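# Bag all the snacks in an upright, open paper bag

## Task

Place every snack inside the paper bag, and leave the bag upright and open on the table. Each snack should be released from no higher than the bag's own height, and the bag must not be dropped or put down roughly.

## Robot and tools

Robot: two arms in a physics simulator, left_arm and right_arm. Each ends in a five-digit dexterous hand with index, middle, ring and thumb motors. right_arm has a right hand. left_arm has its mirror image, a left hand. A camera stand sits behind the arms, and anything that leaves the table fails the scene.

Scene frame: the origin is at table-top height, midway between the nominal arm bases. +z is up, +x points out over the table, and left_arm is on the +y side. These are not image sides. Calibrated bases: left_arm at (+0.029, +0.298, +0.011) m, quat_wxyz (+1.000, 0, 0, +0.022). right_arm at (-0.019, -0.345, +0.034) m, quat_wxyz (+1.000, 0, 0, -0.006). Reported hand positions and orientations use the scene frame. They can be off by a few centimetres, more at long reach.

Hand point axes (right hand): +z runs along straight fingers toward the tips. +x runs across the palm away from the thumb. +y points out of the palm face, which is at y = -0.062 m. On the left hand, +x points toward the thumb. A rigid mast near the wrist on the palm side can strike objects: x +0.05 to +0.10, z -0.16 to -0.11, reaching y = +0.06 m. The mast's x signs flip on the left hand. Straight fingertips end about 0.139 m beyond the knuckles, which are at z = -0.017 m.

Tool execute_actions. Argument actions is a list of actions. Each action is a list of up to 15 rows, and each row is one 1/30 s control step, so one action lasts 0.5 s. If an action has fewer rows, its last row repeats for the remaining steps. Every row holds exactly 48 numbers, each in [-1, 1], covering both arms even when only one moves. The order is:
1-6: left_arm dx, dy, dz, rx, ry, rz.
7-22: left hand motor goals.
23: left current_limit.
24: left speed.
25-30: right_arm dx, dy, dz, rx, ry, rz.
31-46: right hand motor goals.
47: right current_limit.
48: right speed.

Arm numbers (dx to rz) are offsets, not absolute poses. They are measured in that arm's current Hand target axes, from the Hand target at the moment the action begins. Every row in an action counts from that same starting target. Sending the same offset again in a new action moves the arm further. Scale: 1.0 equals 0.6 m for dx, dy, dz and 180 degrees for the rotation. rx, ry, rz together form a single rotation vector. Each step, the controller limits the commanded orientation to within 40 degrees of the measured one. The hand may stop short of the target. The next action, even all zeros, asks for the target again. If the hand still rests short, send the remaining gap as a new offset. The elbow sags under load, so command a little higher.

Hand motor goals are absolute positions, not offsets. Each is scaled linearly between the hinge's two stops. Order: index_mcp, index_abd, index_pip, index_dip, middle_mcp, middle_abd, middle_pip, middle_dip, ring_mcp, ring_abd, ring_pip, ring_dip, thumb_cmc, thumb_axl, thumb_mcp, thumb_ipl. Moving toward -1 curls a finger in or swings the thumb across the palm. Value where each hinge is straight: _mcp +0.75, _abd +0.00, _pip +0.58, _dip +0.70, thumb_cmc +0.71, thumb_axl +0.68, thumb_mcp +0.23, thumb_ipl +0.17.

current_limit maps -1 to +1 onto 0 to 550 mA, with a minimum of 11 mA. speed sets how fast the set-points move: (speed+1)/2 of 8.5 rad/s. Starting values are +0.4 and -0.6. A 0 in a hand slot is a real goal. To keep a hand unchanged, copy back its hand_goal, hand_current_limit and hand_speed.

cameras (optional) is a list of names: cam_high, cam_low, cam_left_wrist, cam_right_wrist, or ["all"]. If omitted, images come only when actions is empty. An unknown name invalidates the call.

Results report end_effector_position (m) and end_effector_quat_wxyz, the Hand target, joint positions, velocities and torques, and motor temperatures. For each hand motor, in the same 16-motor order, the results give:
- hand_goal: the goals written.
- hand_measured: the actual hinge positions.
- hand_current_ma: positive means pushing toward -1.
- hand_state: moving, goal, blocked (pressing on something) or overload (shut down).
A grip presses only while the goal lies past the object's surface. To keep a grip, resend hand_goal, not hand_measured.

Tool zoom_image: camera (one of the four names) and region [x0, y0, x1, y1] in pixels from the top-left. The region can be at most 504 by 504. Images are 672x504. Only cameras from the latest images can be zoomed.

Tool finished_scene: scene (integer 1 or 2). It ends the current scene permanently. Call it only once the snacks stay in the standing, open bag without the robot's help.

Avoid the following:
- Dropping snacks from above the bag's height.
- Dropping the bag or slamming it down.
- Releasing objects that are still moving.
- Hitting fixed or heavy objects hard, or pushing very hard.
- Letting the two arms or hands collide or press on each other, including gripping the other hand's fingers.
- Holding a motor current at or above 495 mA for about 5 s, which shuts that motor down for 10 s.
- Overheating: arm motors reaching 100 °C make the arm fall, often after a MOTOR HOT line at 85 °C. Long holds, stretched-out poses and pushing toward unreachable targets cause this.

Thinking time advances the simulation while the robot holds its last command. Smooth, low-effort motion is favoured.

Joint limits (rad): waist ±2.880, shoulder 0 to 3.142, elbow 0 to 3.019, wrist pitch -1.693 to 1.571, wrist yaw ±1.571, wrist roll ±2.094.

Each tool is called after "Request:" as name(argument=value, ...), one argument or row to a line, values as JSON.

## Session

Request:
execute_actions(
  actions=[],
)

Scene clock: 0.00 s.
left_arm: end_effector_position=(+0.6889, +0.4323, +0.2169) hand_goal=(+0.754, +0.000, +0.576, +0.696, +0.754, +0.000, +0.576, +0.696, +0.754, +0.000, +0.576, +0.696, +0.714, +0.678, +0.226, +0.168) hand_measured=(+0.754, +0.000, +0.576, +0.696, +0.754, +0.000, +0.576, +0.696, +0.754, +0.000, +0.576, +0.696, +0.714, +0.678, +0.226, +0.168) hand_current_ma=(+0, +0, +0, +0, +0, +0, +0, +0, +0, +0, +0, +0, +0, +0, +0, +0) hand_state=(goal, overload, goal, goal, goal, goal, goal, goal, goal, goal, goal, goal, goal, goal, goal, goal) hand_current_limit=0.40 hand_speed=-0.60 end_effector_quat_wxyz=(-0.015, +0.997, +0.078, +0.015) | right_arm: end_effector_position=(+0.6262, -0.0971, +0.2826) hand_goal=(+0.754, +0.000, +0.576, +0.696, +0.754, +0.000, +0.576, +0.696, +0.754, +0.000, +0.576, +0.696, +0.714, +0.678, +0.226, +0.168) hand_measured=(+0.754, +0.000, +0.576, +0.696, +0.754, +0.000, +0.576, +0.696, +0.754, +0.000, +0.576, +0.696, +0.714, +0.678, +0.226, +0.168) hand_current_ma=(+0, +0, +0, +0, +0, +0, +0, +0, +0, +0, +0, +0, +0, +0, +0, +0) hand_state=(goal, goal, goal, goal, goal, goal, goal, goal, goal, goal, goal, goal, goal, goal, goal, goal) hand_current_limit=0.40 hand_speed=-0.60 end_effector_quat_wxyz=(+0.557, +0.470, +0.650, +0.214)
Joint positions: left_arm=[0.282 2.095 2.174 -1.613 -0.023 1.741] | right_arm=[0.55 1.771 1.091 0.276 0.753 -0.292]
Joint velocities: within noise
Joint torques (N m): no reading
Motor temperatures (°C): left_arm=[26 25 24 21 23 25] | right_arm=[26 30 25 28 26 25]
Heat: left arm: hottest waist 26 °C; right arm: hottest shoulder 30 °C.
Hand target: left_arm +0.6945, +0.4342, +0.2264; -0.019, +0.996, +0.078, +0.027 | right_arm +0.6310, -0.0943, +0.3052; +0.564, +0.472, +0.637, +0.231

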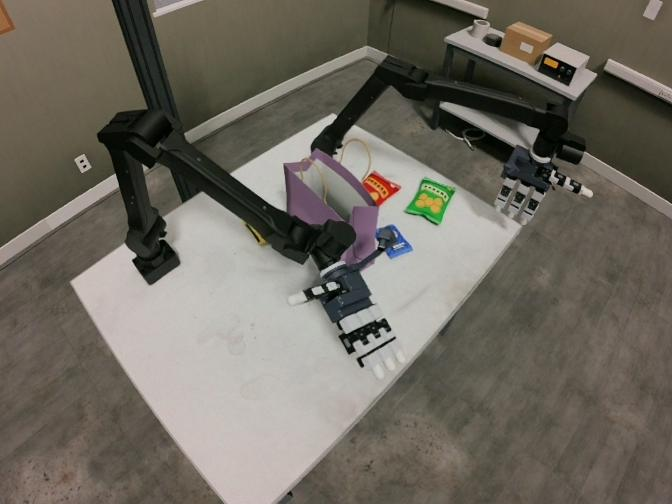

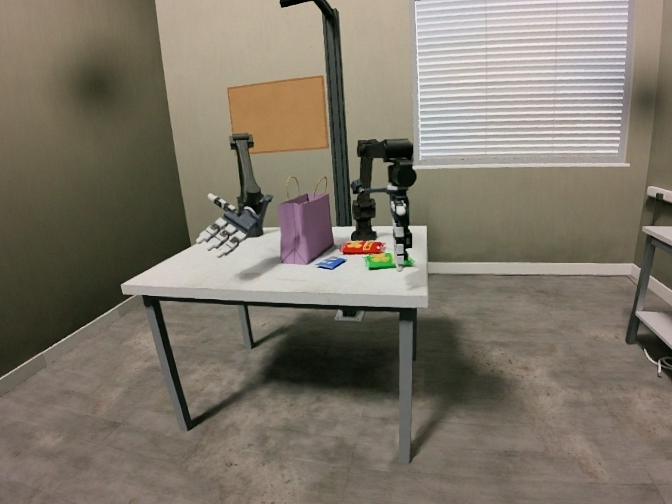

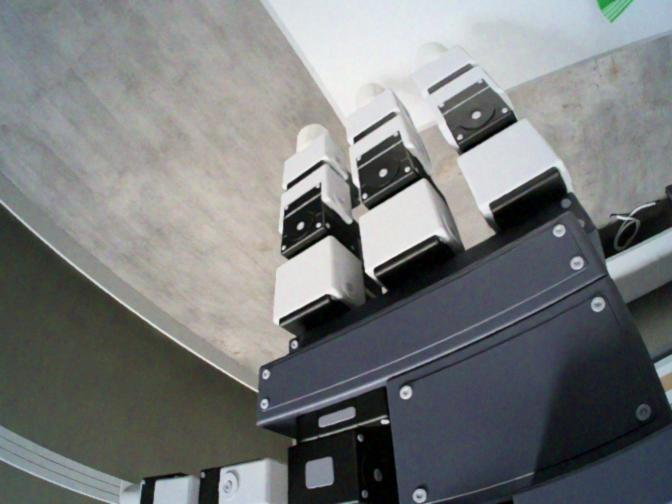

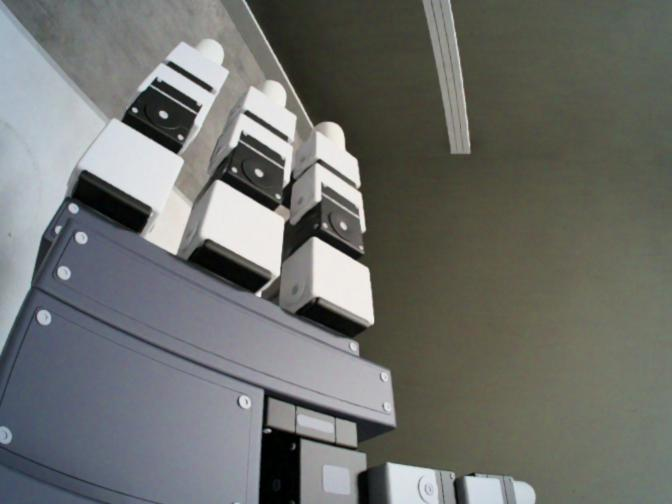

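Request:
zoom_image(
  camera="cam_high",
  region=[230, 110, 530, 335],
)

Request:
zoom_image(
  camera="cam_low",
  region=[180, 120, 450, 320],
)

Scaled by 1.680.

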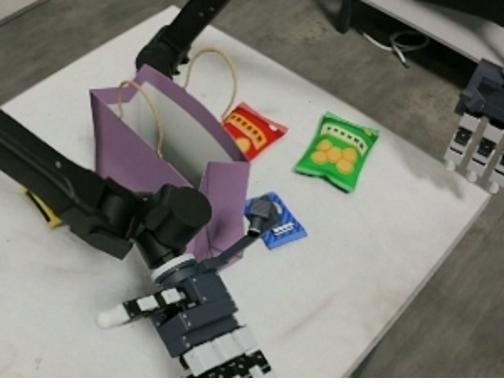

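Scaled by 1.867.

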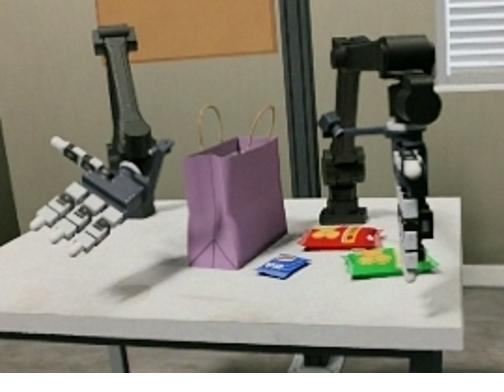

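Request:
zoom_image(
  camera="cam_high",
  region=[270, 130, 420, 280],
)

Request:
zoom_image(
  camera="cam_high",
  region=[390, 130, 600, 280],
)

Request:
zoom_image(
  camera="cam_low",
  region=[260, 160, 440, 300],
)

Scaled by 3.360.

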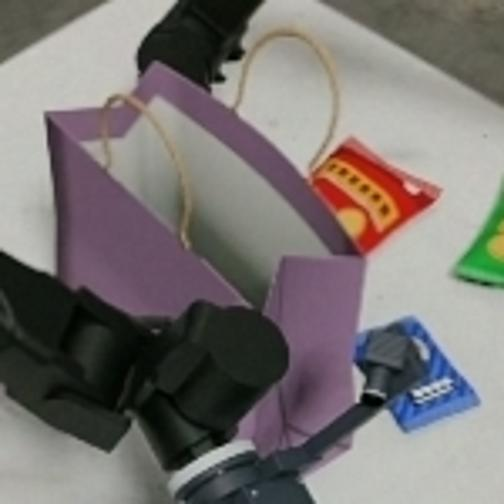

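Scaled by 2.400.

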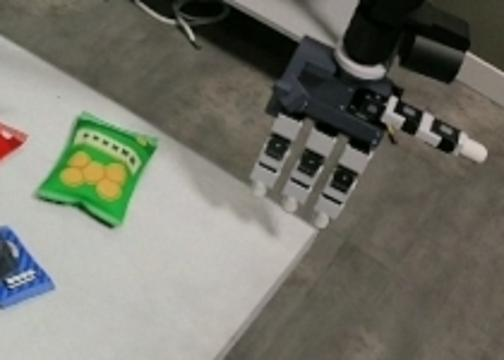

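Scaled by 2.800.

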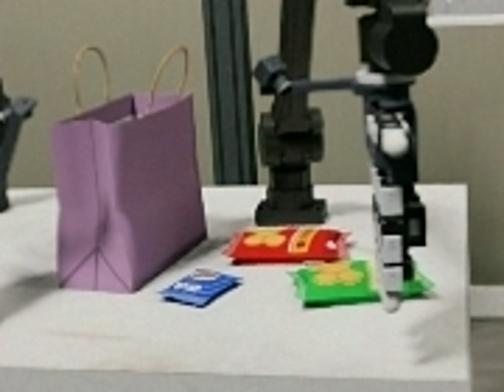

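Request:
zoom_image(
  camera="cam_high",
  region=[270, 240, 420, 390],
)

Request:
zoom_image(
  camera="cam_high",
  region=[60, 90, 340, 300],
)

Request:
zoom_image(
  camera="cam_high",
  region=[200, 360, 400, 504],
)

Request:
zoom_image(
  camera="cam_low",
  region=[100, 160, 300, 310],
)

Scaled by 3.360.

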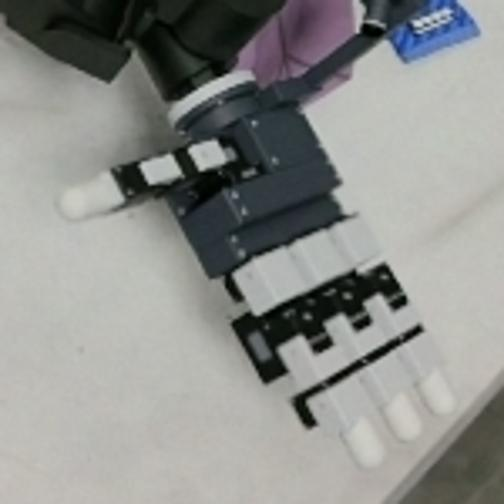

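Scaled by 1.800.

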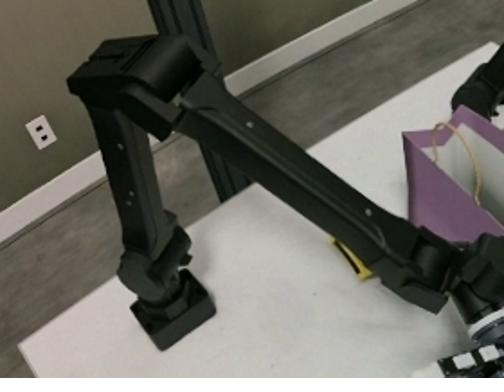

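Scaled by 2.520.

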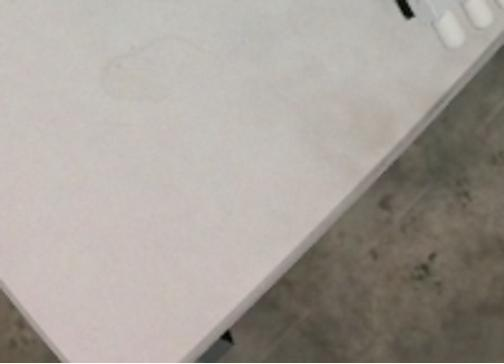

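Scaled by 2.520.

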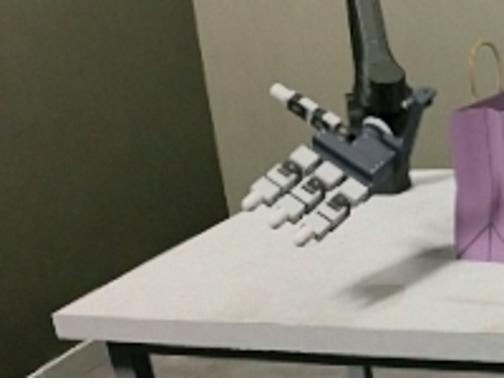

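Request:
execute_actions(
  actions=[
    [[0,0,0,0,0,0,0.754,0,0.576,0.696,0.754,0,0.576,0.696,0.754,0,0.576,0.696,0.714,0.678,0.226,0.168,0.4,-0.6,-0.082,0.01,-0.068,0,0,0,0.754,0,0.576,0.696,0.754,0,0.576,0.696,0.754,0,0.576,0.696,0.714,0.678,0.226,0.168,0.4,-0.6]],
    [[0,0,0,0,0,0,0.754,0,0.576,0.696,0.754,0,0.576,0.696,0.754,0,0.576,0.696,0.714,0.678,0.226,0.168,0.4,-0.6,-0.082,0.01,-0.068,0,0,0,0.754,0,0.576,0.696,0.754,0,0.576,0.696,0.754,0,0.576,0.696,0.714,0.678,0.226,0.168,0.4,-0.6]],
    [[0,0,0,0,0,0,0.754,0,0.576,0.696,0.754,0,0.576,0.696,0.754,0,0.576,0.696,0.714,0.678,0.226,0.168,0.4,-0.6,-0.082,0.01,-0.068,0,0,0,0.754,0,0.576,0.696,0.754,0,0.576,0.696,0.754,0,0.576,0.696,0.714,0.678,0.226,0.168,0.4,-0.6]],
    [[0,0,0,0,0,0,0.754,0,0.576,0.696,0.754,0,0.576,0.696,0.754,0,0.576,0.696,0.714,0.678,0.226,0.168,0.4,-0.6,-0.082,0.01,-0.068,0,0,0,0.754,0,0.576,0.696,0.754,0,0.576,0.696,0.754,0,0.576,0.696,0.714,0.678,0.226,0.168,0.4,-0.6]],
    [[0,0,0,0,0,0,0.754,0,0.576,0.696,0.754,0,0.576,0.696,0.754,0,0.576,0.696,0.714,0.678,0.226,0.168,0.4,-0.6,-0.082,0.01,-0.068,0,0,0,0.754,0,0.576,0.696,0.754,0,0.576,0.696,0.754,0,0.576,0.696,0.714,0.678,0.226,0.168,0.4,-0.6]],
  ],
  cameras=["all"],
)

Scene clock: 18.73 s.
left_arm: end_effector_position=(+0.6889, +0.4323, +0.2169) hand_goal=(+0.754, +0.000, +0.576, +0.696, +0.754, +0.000, +0.576, +0.696, +0.754, +0.000, +0.576, +0.696, +0.714, +0.678, +0.226, +0.168) hand_measured=(+0.754, +0.000, +0.576, +0.696, +0.754, +0.000, +0.576, +0.696, +0.754, +0.000, +0.576, +0.696, +0.714, +0.678, +0.224, +0.168) hand_current_ma=(-3, +0, +3, +0, -3, +0, +3, +0, -3, +0, +3, +0, +1, -3, -10, -1) hand_state=(goal, overload, goal, goal, goal, goal, goal, goal, goal, goal, goal, goal, goal, goal, goal, goal) hand_current_limit=0.40 hand_speed=-0.60 end_effector_quat_wxyz=(-0.015, +0.997, +0.078, +0.015) | right_arm: end_effector_position=(+0.4277, -0.2437, +0.5005) hand_goal=(+0.754, +0.000, +0.576, +0.696, +0.754, +0.000, +0.576, +0.696, +0.754, +0.000, +0.576, +0.696, +0.714, +0.678, +0.226, +0.168) hand_measured=(+0.762, +0.000, +0.576, +0.696, +0.760, +0.000, +0.576, +0.696, +0.762, +0.000, +0.576, +0.696, +0.720, +0.678, +0.226, +0.168) hand_current_ma=(+17, -1, +1, +0, +14, -1, +1, +0, +17, -1, +1, +0, +15, -1, +0, +0) hand_state=(goal, goal, goal, goal, goal, goal, goal, goal, goal, goal, goal, goal, goal, goal, goal, goal) hand_current_limit=0.40 hand_speed=-0.60 end_effector_quat_wxyz=(+0.563, +0.474, +0.636, +0.233)
Joint positions: left_arm=[0.282 2.095 2.174 -1.613 -0.023 1.741] | right_arm=[0.465 0.884 0.851 -0.303 0.672 -0.323]
Joint torques (N m): left_arm=[1.26 -19.37 11.08 0.31 -0.13 0.03] | right_arm=[-1.85 -6.36 10.93 1.55 0.32 -0.08]
Motor temperatures (°C): left_arm=[26 27 29 21 23 25] | right_arm=[26 30 27 28 26 24]
Heat: left arm: hottest elbow 29 °C; right arm: hottest shoulder 30 °C.
Hand target: left_arm +0.6945, +0.4342, +0.2264; -0.019, +0.996, +0.078, +0.027 | right_arm +0.4298, -0.2442, +0.5057; +0.564, +0.472, +0.637, +0.231
Off the commanded pose: left_arm 0.011 m, 1 deg | right_arm 0.006 m, 0 deg.

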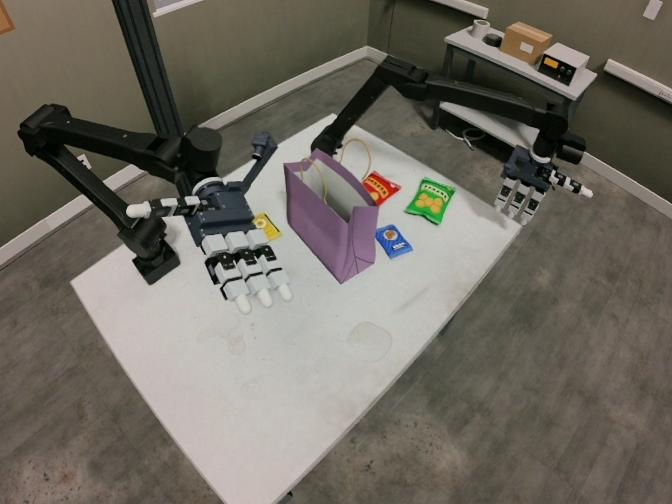

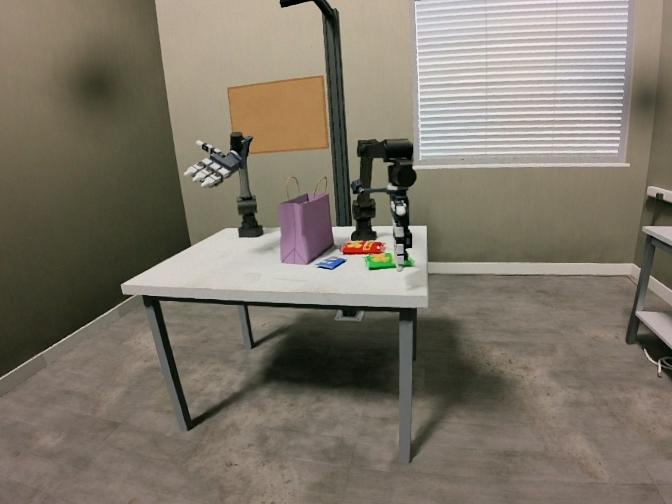

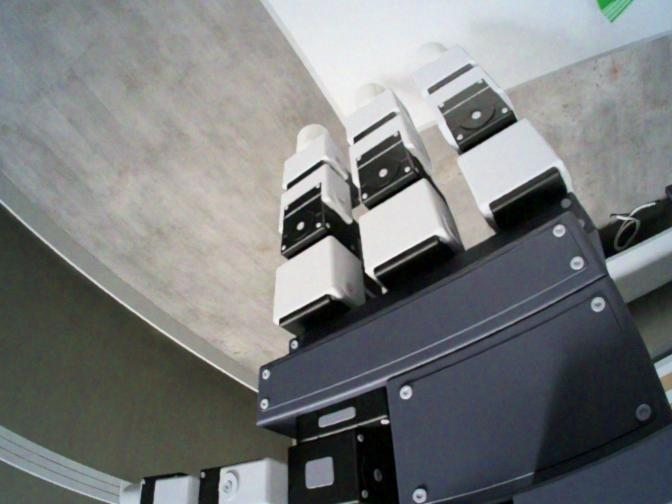

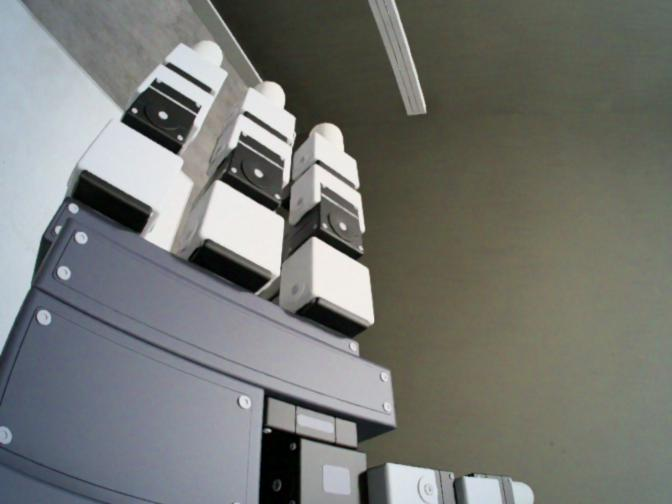

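Request:
zoom_image(
  camera="cam_high",
  region=[110, 120, 310, 320],
)

Request:
zoom_image(
  camera="cam_high",
  region=[240, 120, 470, 300],
)

Request:
zoom_image(
  camera="cam_low",
  region=[170, 120, 440, 310],
)

Scaled by 2.520.

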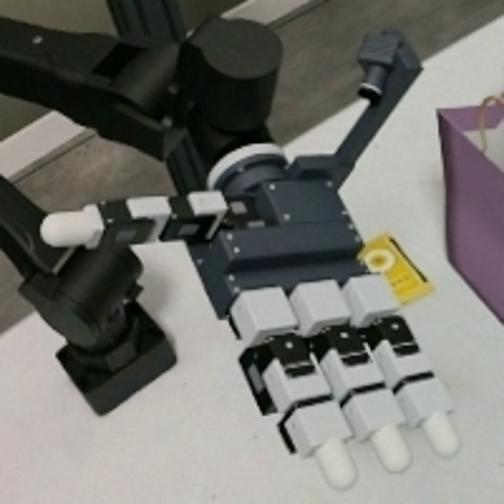

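Scaled by 2.191.

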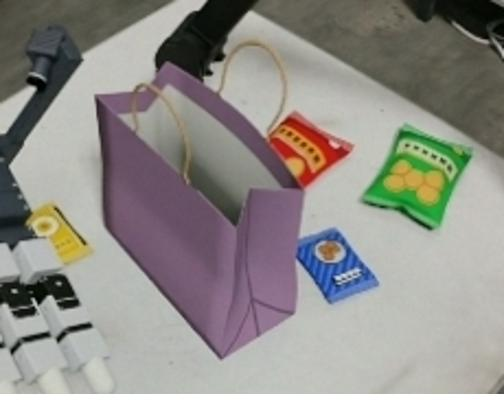

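Scaled by 1.867.

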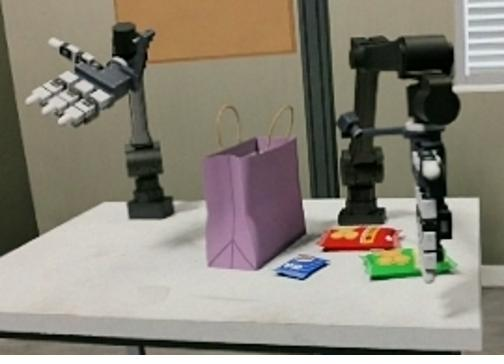

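Request:
zoom_image(
  camera="cam_high",
  region=[270, 50, 470, 200],
)

Request:
zoom_image(
  camera="cam_low",
  region=[310, 130, 450, 280],
)

Request:
zoom_image(
  camera="cam_low",
  region=[170, 120, 310, 280],
)

Scaled by 2.520.

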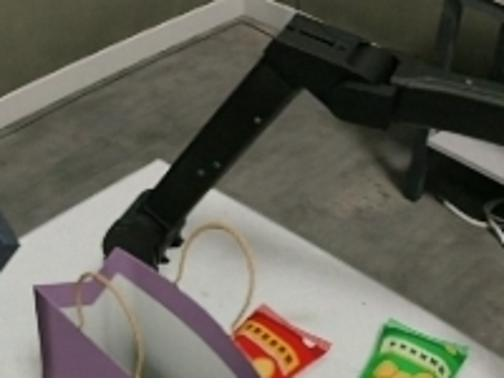

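Scaled by 3.360.

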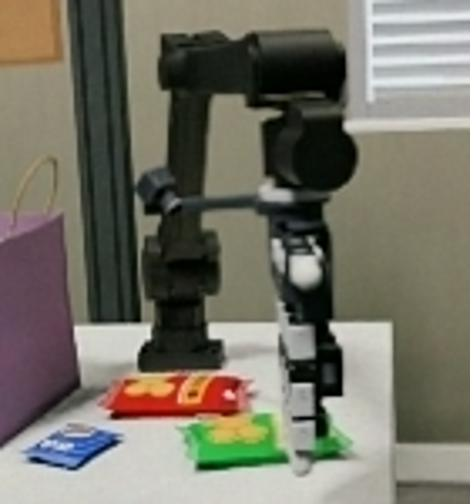

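Scaled by 3.150.

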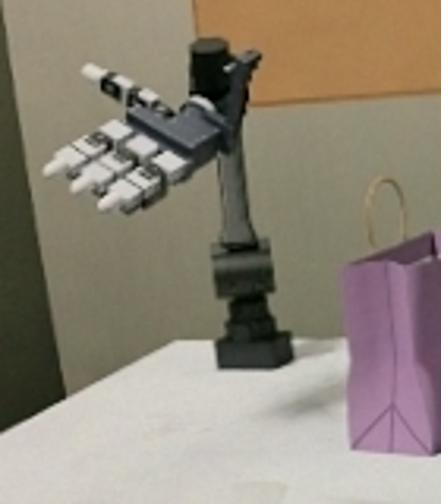

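Request:
execute_actions(
  actions=[
    [[0,0,0,0,0,0,0.754,0,0.576,0.696,0.754,0,0.576,0.696,0.754,0,0.576,0.696,0.714,0.678,0.226,0.168,0.4,-0.6,0.0711,-0.0195,-0.0931,0.0359,0.0627,-0.0456,0.754,0,0.576,0.696,0.754,0,0.576,0.696,0.754,0,0.576,0.696,0.714,0.678,0.226,0.168,0.4,-0.6]],
    [[0,0,0,0,0,0,0.754,0,0.576,0.696,0.754,0,0.576,0.696,0.754,0,0.576,0.696,0.714,0.678,0.226,0.168,0.4,-0.6,0.0904,-0.0174,-0.075,0.0359,0.0627,-0.0456,0.754,0,0.576,0.696,0.754,0,0.576,0.696,0.754,0,0.576,0.696,0.714,0.678,0.226,0.168,0.4,-0.6]],
    [[0,0,0,0,0,0,0.754,0,0.576,0.696,0.754,0,0.576,0.696,0.754,0,0.576,0.696,0.714,0.678,0.226,0.168,0.4,-0.6,0.1053,-0.0106,-0.054,0.0359,0.0627,-0.0456,0.754,0,0.576,0.696,0.754,0,0.576,0.696,0.754,0,0.576,0.696,0.714,0.678,0.226,0.168,0.4,-0.6]],
    [[0,0,0,0,0,0,0.754,0,0.576,0.696,0.754,0,0.576,0.696,0.754,0,0.576,0.696,0.714,0.678,0.226,0.168,0.4,-0.6,0.1145,0.0003,-0.0317,0.0359,0.0627,-0.0456,0.754,0,0.576,0.696,0.754,0,0.576,0.696,0.754,0,0.576,0.696,0.714,0.678,0.226,0.168,0.4,-0.6]],
    [[0,0,0,0,0,0,0.754,0,0.576,0.696,0.754,0,0.576,0.696,0.754,0,0.576,0.696,0.714,0.678,0.226,0.168,0.4,-0.6,0.1175,0.0147,-0.0096,0.0359,0.0627,-0.0456,0.754,0,0.576,0.696,0.754,0,0.576,0.696,0.754,0,0.576,0.696,0.714,0.678,0.226,0.168,0.4,-0.6]],
    [[0,0,0,0,0,0,0.754,0,0.576,0.696,0.754,0,0.576,0.696,0.754,0,0.576,0.696,0.714,0.678,0.226,0.168,0.4,-0.6,0.114,0.0315,0.0108,0.0359,0.0627,-0.0456,0.754,0,0.576,0.696,0.754,0,0.576,0.696,0.754,0,0.576,0.696,0.714,0.678,0.226,0.168,0.4,-0.6]],
  ],
  cameras=["all"],
)

Scene clock: 51.93 s.
left_arm: end_effector_position=(+0.6889, +0.4323, +0.2169) hand_goal=(+0.754, +0.000, +0.576, +0.696, +0.754, +0.000, +0.576, +0.696, +0.754, +0.000, +0.576, +0.696, +0.714, +0.678, +0.226, +0.168) hand_measured=(+0.754, +0.000, +0.576, +0.696, +0.754, +0.000, +0.576, +0.696, +0.754, +0.000, +0.576, +0.696, +0.714, +0.678, +0.224, +0.168) hand_current_ma=(-3, +0, +3, +0, -3, +0, +3, +0, -3, +0, +3, +0, +1, -3, -10, -1) hand_state=(goal, overload, goal, goal, goal, goal, goal, goal, goal, goal, goal, goal, goal, goal, goal, goal) hand_current_limit=0.40 hand_speed=-0.60 end_effector_quat_wxyz=(-0.015, +0.997, +0.078, +0.015) | right_arm: end_effector_position=(+0.1127, +0.0146, +0.3692) hand_goal=(+0.754, +0.000, +0.576, +0.696, +0.754, +0.000, +0.576, +0.696, +0.754, +0.000, +0.576, +0.696, +0.714, +0.678, +0.226, +0.168) hand_measured=(+0.756, +0.000, +0.576, +0.696, +0.756, +0.000, +0.576, +0.696, +0.756, +0.000, +0.576, +0.696, +0.718, +0.678, +0.224, +0.168) hand_current_ma=(+3, -1, +1, +0, +2, -1, +1, +0, +3, -1, +1, +0, +6, -1, -6, +0) hand_state=(goal, goal, goal, goal, goal, goal, goal, goal, goal, goal, goal, goal, goal, goal, goal, goal) hand_current_limit=0.40 hand_speed=-0.60 end_effector_quat_wxyz=(+0.011, +0.138, +0.990, +0.038)
Joint positions: left_arm=[0.282 2.095 2.174 -1.613 -0.023 1.741] | right_arm=[1.294 1.082 1.289 -1.698 0.01 -0.014]
Joint torques (N m): left_arm=[1.32 -19.31 11.12 0.31 -0.12 0.03] | right_arm=[-1.2 -7.36 13.75 0.29 0.13 -0.08]
Motor temperatures (°C): left_arm=[26 29 33 21 23 25] | right_arm=[26 30 34 27 26 24]
Heat: left arm: hottest elbow 33 °C; right arm: hottest elbow 34 °C.
Hand target: left_arm +0.6945, +0.4342, +0.2264; -0.019, +0.996, +0.078, +0.027 | right_arm +0.1132, +0.0252, +0.4055; +0.000, +0.131, +0.991, +0.000
Off the commanded pose: left_arm 0.011 m, 1 deg | right_arm 0.038 m, 5 deg.
joint sent to its limit (right arm) — joint 4 (wrist pitch), lower limit. The joint targets are off in orientation, not in position.

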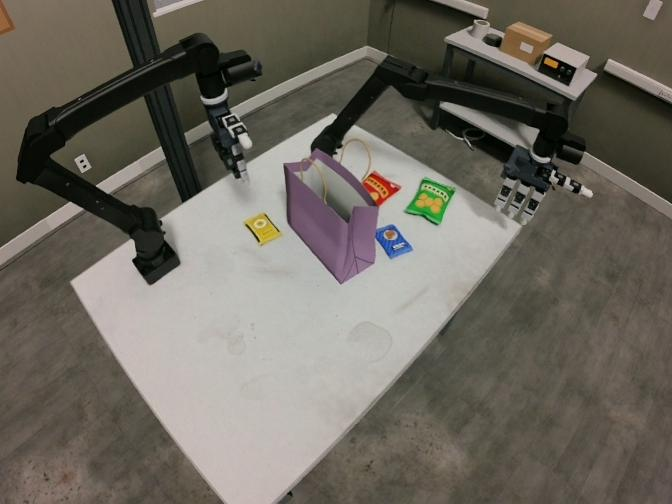

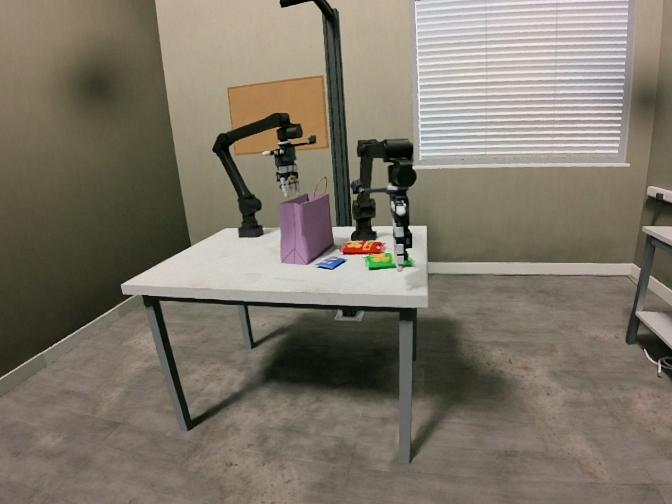

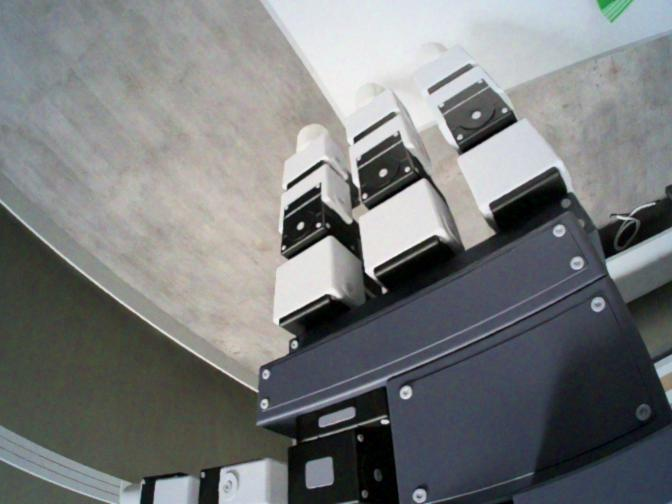

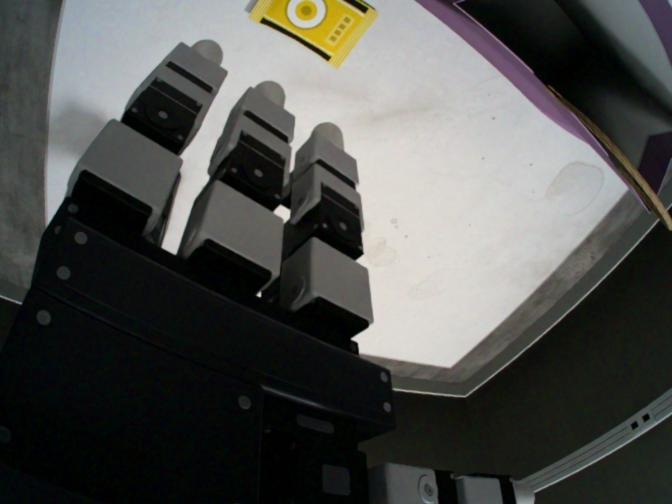

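Request:
zoom_image(
  camera="cam_high",
  region=[200, 140, 350, 290],
)

Scaled by 3.360.

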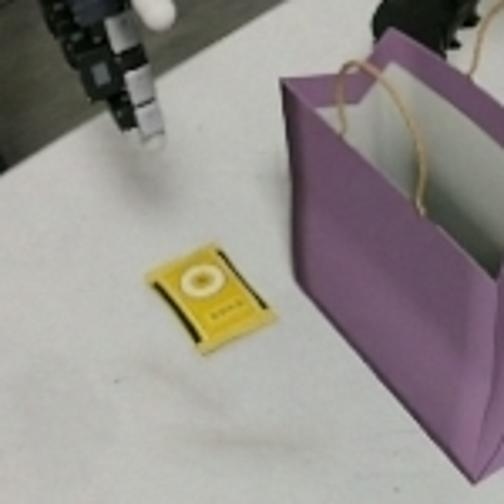

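Request:
execute_actions(
  actions=[
    [[0,0,0,0,0,0,0.754,0,0.576,0.696,0.754,0,0.576,0.696,0.754,0,0.576,0.696,0.714,0.678,0.226,0.168,0.4,-0.6,0.0067,-0.0207,0.114,0,0,0,0.48,0,0.576,0.696,0.48,0,0.576,0.696,0.48,0,0.576,0.696,0.714,0.678,0.226,0.168,0.4,-0.6]],
    [[0,0,0,0,0,0,0.754,0,0.576,0.696,0.754,0,0.576,0.696,0.754,0,0.576,0.696,0.714,0.678,0.226,0.168,0.4,-0.6,0,0,0.114,0,0,0,0.48,0,0.576,0.696,0.48,0,0.576,0.696,0.48,0,0.576,0.696,0.714,0.678,0.226,0.168,0.4,-0.6]],
    [[0,0,0,0,0,0,0.754,0,0.576,0.696,0.754,0,0.576,0.696,0.754,0,0.576,0.696,0.714,0.678,0.226,0.168,0.4,-0.6,0,0,0.114,0,0,0,0.48,0,0.576,0.696,0.48,0,0.576,0.696,0.48,0,0.576,0.696,0.714,0.678,0.226,0.168,0.4,-0.6]],
  ],
  cameras=["cam_high","cam_right_wrist","cam_low"],
)

Scene clock: 56.47 s.
left_arm: end_effector_position=(+0.6889, +0.4323, +0.2169) hand_goal=(+0.754, +0.000, +0.576, +0.696, +0.754, +0.000, +0.576, +0.696, +0.754, +0.000, +0.576, +0.696, +0.714, +0.678, +0.226, +0.168) hand_measured=(+0.754, +0.000, +0.576, +0.696, +0.754, +0.000, +0.576, +0.696, +0.754, +0.000, +0.576, +0.696, +0.714, +0.678, +0.224, +0.168) hand_current_ma=(-3, +0, +3, +0, -3, +0, +3, +0, -3, +0, +3, +0, +1, -3, -10, -1) hand_state=(goal, overload, goal, goal, goal, goal, goal, goal, goal, goal, goal, goal, goal, goal, goal, goal) hand_current_limit=0.40 hand_speed=-0.60 end_effector_quat_wxyz=(-0.015, +0.997, +0.078, +0.015) | right_arm: end_effector_position=(+0.1085, +0.0103, +0.1995) hand_goal=(+0.480, +0.000, +0.576, +0.696, +0.480, +0.000, +0.576, +0.696, +0.480, +0.000, +0.576, +0.696, +0.714, +0.678, +0.226, +0.168) hand_measured=(+0.482, +0.000, +0.576, +0.696, +0.482, +0.000, +0.576, +0.696, +0.482, +0.000, +0.576, +0.696, +0.716, +0.678, +0.224, +0.168) hand_current_ma=(+4, -1, +1, +0, +3, -1, +1, +0, +4, -1, +1, +0, +3, -1, -7, +0) hand_state=(goal, goal, goal, goal, goal, goal, goal, goal, goal, goal, goal, goal, goal, goal, goal, goal) hand_current_limit=0.40 hand_speed=-0.60 end_effector_quat_wxyz=(+0.000, +0.136, +0.991, -0.007)
Joint positions: left_arm=[0.282 2.095 2.174 -1.613 -0.023 1.741] | right_arm=[1.297 1.135 0.901 -1.35 0.002 -0.014]
Joint torques (N m): left_arm=[1.38 -19.25 11.07 0.29 -0.12 0.04] | right_arm=[-0.62 -8.12 7.92 0.85 0.12 0.01]
Heat: left arm: hottest elbow 33 °C; right arm: hottest elbow 35 °C.
Hand target: left_arm +0.6945, +0.4342, +0.2264; -0.019, +0.996, +0.078, +0.027 | right_arm +0.1060, +0.0141, +0.2002; +0.000, +0.131, +0.991, +0.000
Off the commanded pose: left_arm 0.011 m, 1 deg | right_arm 0.005 m, 1 deg.
Images, in order (width x height): cam_high 672x504, cam_low 672x504, cam_right_wrist 672x504.

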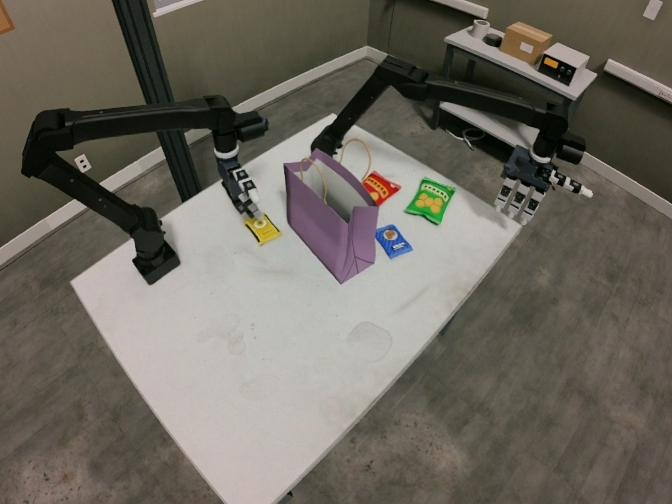

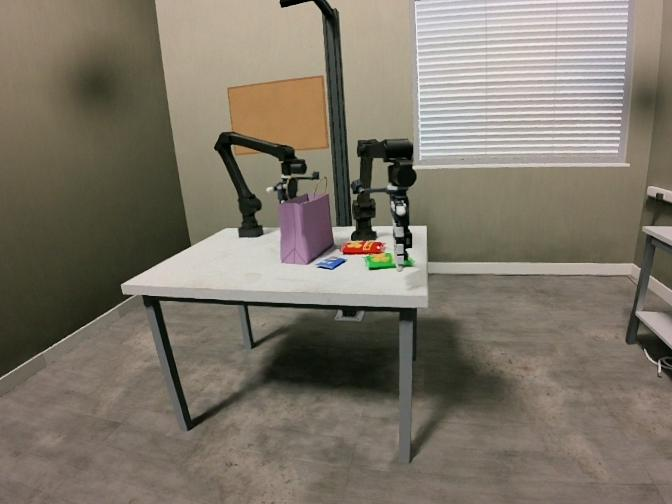

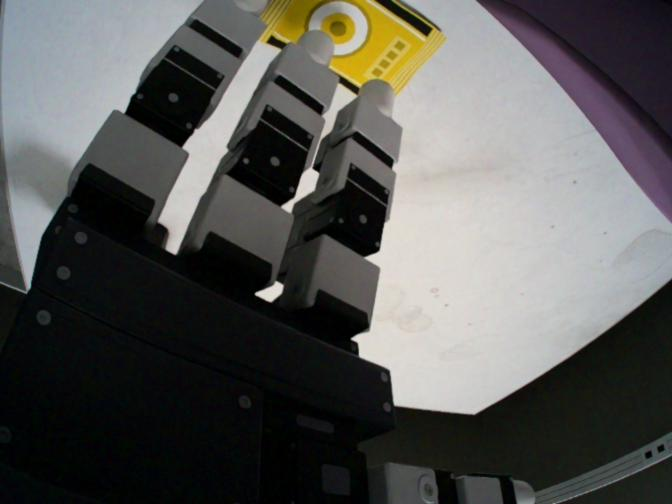

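Request:
zoom_image(
  camera="cam_high",
  region=[200, 140, 350, 290],
)

Scaled by 3.360.

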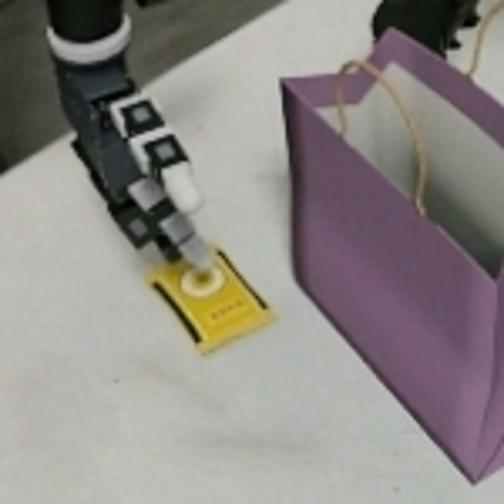

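Request:
execute_actions(
  actions=[
    [[0,0,0,0,0,0,0.754,0,0.576,0.696,0.754,0,0.576,0.696,0.754,0,0.576,0.696,0.714,0.678,0.226,0.168,0.4,-0.6,-0.01,0.013,0.075,0,0,0,0.48,0,0.576,0.696,0.48,0,0.576,0.696,0.48,0,0.576,0.696,0.714,0.678,0.226,0.168,0.4,-0.6]],
    [[0,0,0,0,0,0,0.754,0,0.576,0.696,0.754,0,0.576,0.696,0.754,0,0.576,0.696,0.714,0.678,0.226,0.168,0.4,-0.6,0,0,0.042,0,0,0,0.48,0,0.576,0.696,0.48,0,0.576,0.696,0.48,0,0.576,0.696,0.714,0.678,0.226,0.168,0.4,-0.6]],
  ],
  cameras=["cam_high","cam_right_wrist"],
)

Request:
zoom_image(
  camera="cam_high",
  region=[200, 140, 350, 290],
)

Scene clock: 58.83 s.
left_arm: end_effector_position=(+0.6889, +0.4323, +0.2169) hand_goal=(+0.754, +0.000, +0.576, +0.696, +0.754, +0.000, +0.576, +0.696, +0.754, +0.000, +0.576, +0.696, +0.714, +0.678, +0.226, +0.168) hand_measured=(+0.754, +0.000, +0.576, +0.696, +0.754, +0.000, +0.576, +0.696, +0.754, +0.000, +0.576, +0.696, +0.714, +0.678, +0.224, +0.168) hand_current_ma=(-3, +0, +3, +0, -3, +0, +3, +0, -3, +0, +3, +0, +1, -3, -10, -1) hand_state=(goal, overload, goal, goal, goal, goal, goal, goal, goal, goal, goal, goal, goal, goal, goal, goal) hand_current_limit=0.40 hand_speed=-0.60 end_effector_quat_wxyz=(-0.015, +0.997, +0.078, +0.015) | right_arm: end_effector_position=(+0.1125, +0.0230, +0.1402) hand_goal=(+0.480, +0.000, +0.576, +0.696, +0.480, +0.000, +0.576, +0.696, +0.480, +0.000, +0.576, +0.696, +0.714, +0.678, +0.226, +0.168) hand_measured=(+0.476, -0.002, +0.574, +0.696, +0.478, +0.002, +0.574, +0.696, +0.482, +0.000, +0.576, +0.696, +0.716, +0.678, +0.224, +0.168) hand_current_ma=(-8, -4, -4, -1, -5, +3, -3, -1, +4, -1, +1, +0, +3, -1, -7, +0) hand_state=(goal, goal, goal, goal, goal, goal, goal, goal, goal, goal, goal, goal, goal, goal, goal, goal) hand_current_limit=0.40 hand_speed=-0.60 end_effector_quat_wxyz=(+0.002, +0.132, +0.991, +0.006)
Joint positions: left_arm=[0.282 2.095 2.174 -1.613 -0.023 1.741] | right_arm=[1.294 1.214 0.792 -1.135 0.002 -0.025]
Joint torques (N m): left_arm=[1.26 -19.37 11.08 0.35 -0.12 0.03] | right_arm=[-2.43 -7.06 6.56 0.9 0.13 -0.05]
Heat: left arm: hottest elbow 34 °C; right arm: hottest elbow 35 °C.
Hand target: left_arm +0.6945, +0.4342, +0.2264; -0.019, +0.996, +0.078, +0.027 | right_arm +0.1137, +0.0201, +0.1302; +0.000, +0.131, +0.991, +0.000
Off the commanded pose: left_arm 0.011 m, 1 deg | right_arm 0.011 m, 1 deg.
Images, in order (width x height): cam_high 672x504, cam_right_wrist 672x504.

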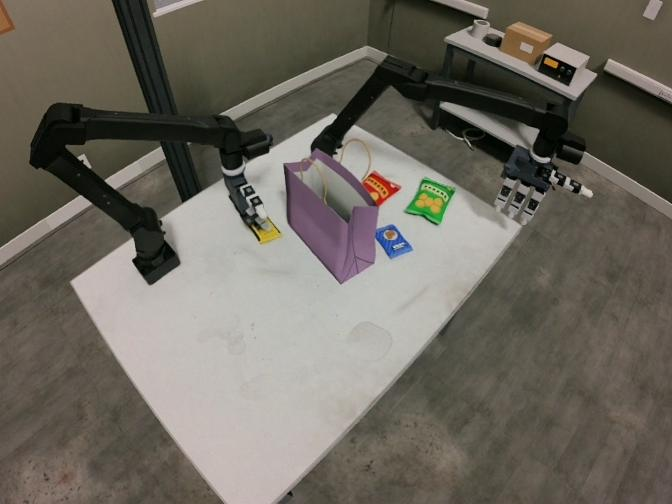

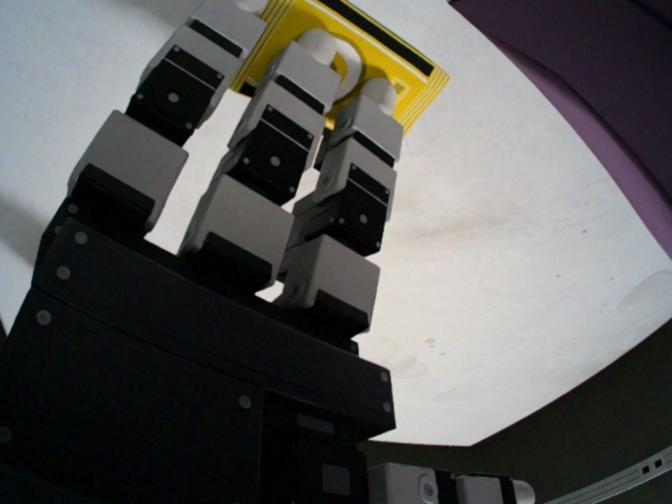

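Scaled by 3.360.

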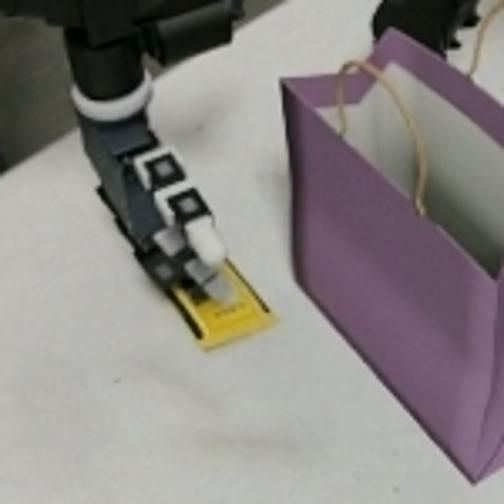

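Request:
execute_actions(
  actions=[
    [[0,0,0,0,0,0,0.754,0,0.576,0.696,0.754,0,0.576,0.696,0.754,0,0.576,0.696,0.714,0.678,0.226,0.168,0.4,-0.6,0,0,0.02,0,0,0,0.48,0,0.576,0.696,0.48,0,0.576,0.696,0.48,0,0.576,0.696,0.714,0.678,0.226,0.168,0.4,-0.6]],
    [[0,0,0,0,0,0,0.754,0,0.576,0.696,0.754,0,0.576,0.696,0.754,0,0.576,0.696,0.714,0.678,0.226,0.168,0.4,-0.6,-0.05,-0.02,0,0,0,0,0.48,0,0.576,0.696,0.48,0,0.576,0.696,0.48,0,0.576,0.696,0.714,0.678,0.226,0.168,0.4,-0.6]],
    [[0,0,0,0,0,0,0.754,0,0.576,0.696,0.754,0,0.576,0.696,0.754,0,0.576,0.696,0.714,0.678,0.226,0.168,0.4,-0.6,-0.05,-0.02,0,0,0,0,0.48,0,0.576,0.696,0.48,0,0.576,0.696,0.48,0,0.576,0.696,0.714,0.678,0.226,0.168,0.4,-0.6]],
  ],
  cameras=["cam_high","cam_right_wrist"],
)

Request:
zoom_image(
  camera="cam_high",
  region=[200, 140, 350, 290],
)

Scene clock: 61.53 s.
left_arm: end_effector_position=(+0.6889, +0.4323, +0.2169) hand_goal=(+0.754, +0.000, +0.576, +0.696, +0.754, +0.000, +0.576, +0.696, +0.754, +0.000, +0.576, +0.696, +0.714, +0.678, +0.226, +0.168) hand_measured=(+0.754, +0.000, +0.576, +0.696, +0.754, +0.000, +0.576, +0.696, +0.754, +0.000, +0.576, +0.696, +0.714, +0.678, +0.224, +0.168) hand_current_ma=(-3, +0, +3, +0, -3, +0, +3, +0, -3, +0, +3, +0, +1, -3, -10, -1) hand_state=(goal, overload, goal, goal, goal, goal, goal, goal, goal, goal, goal, goal, goal, goal, goal, goal) hand_current_limit=0.40 hand_speed=-0.60 end_effector_quat_wxyz=(-0.015, +0.997, +0.078, +0.015) | right_arm: end_effector_position=(+0.1680, -0.0099, +0.1295) hand_goal=(+0.480, +0.000, +0.576, +0.696, +0.480, +0.000, +0.576, +0.696, +0.480, +0.000, +0.576, +0.696, +0.714, +0.678, +0.226, +0.168) hand_measured=(+0.464, -0.006, +0.568, +0.692, +0.466, +0.002, +0.566, +0.692, +0.482, +0.000, +0.576, +0.696, +0.716, +0.678, +0.224, +0.168) hand_current_ma=(-45, -13, -18, -7, -35, +2, -23, -9, +4, -1, +1, +0, +2, -1, -7, +0) hand_state=(goal, goal, goal, goal, goal, goal, goal, goal, goal, goal, goal, goal, goal, goal, goal, goal) hand_current_limit=0.40 hand_speed=-0.60 end_effector_quat_wxyz=(+0.003, +0.134, +0.991, +0.011)
Joint positions: left_arm=[0.282 2.095 2.174 -1.613 -0.023 1.741] | right_arm=[1.08 1.197 0.744 -1.095 -0.002 -0.234]
Joint torques (N m): left_arm=[1.38 -19.6 11.11 0.32 -0.13 0.03] | right_arm=[-1.67 -7.53 5.7 0.65 0.22 -0.11]
Heat: left arm: hottest elbow 34 °C; right arm: hottest elbow 35 °C.
Hand target: left_arm +0.6945, +0.4342, +0.2264; -0.019, +0.996, +0.078, +0.027 | right_arm +0.1655, -0.0188, +0.1180; +0.000, +0.131, +0.991, +0.000
Off the commanded pose: left_arm 0.011 m, 1 deg | right_arm 0.015 m, 1 deg.
Images, in order (width x height): cam_high 672x504, cam_right_wrist 672x504.

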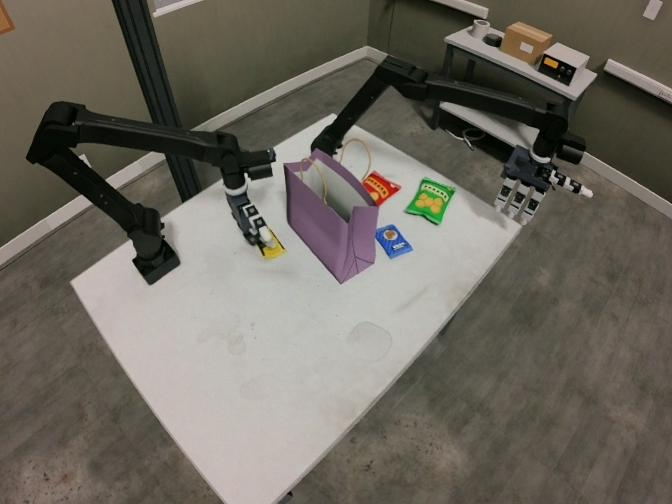

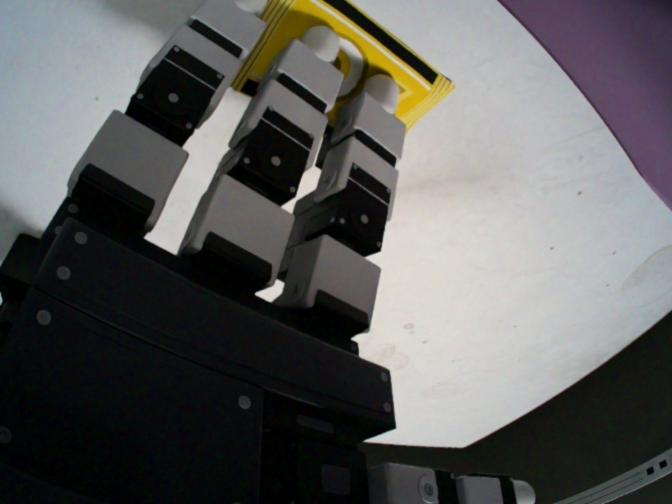

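Scaled by 3.360.

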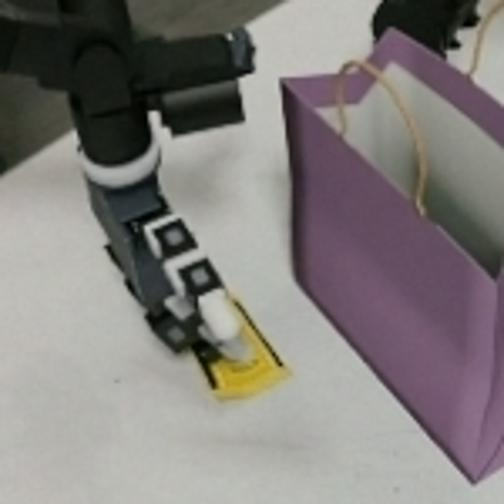

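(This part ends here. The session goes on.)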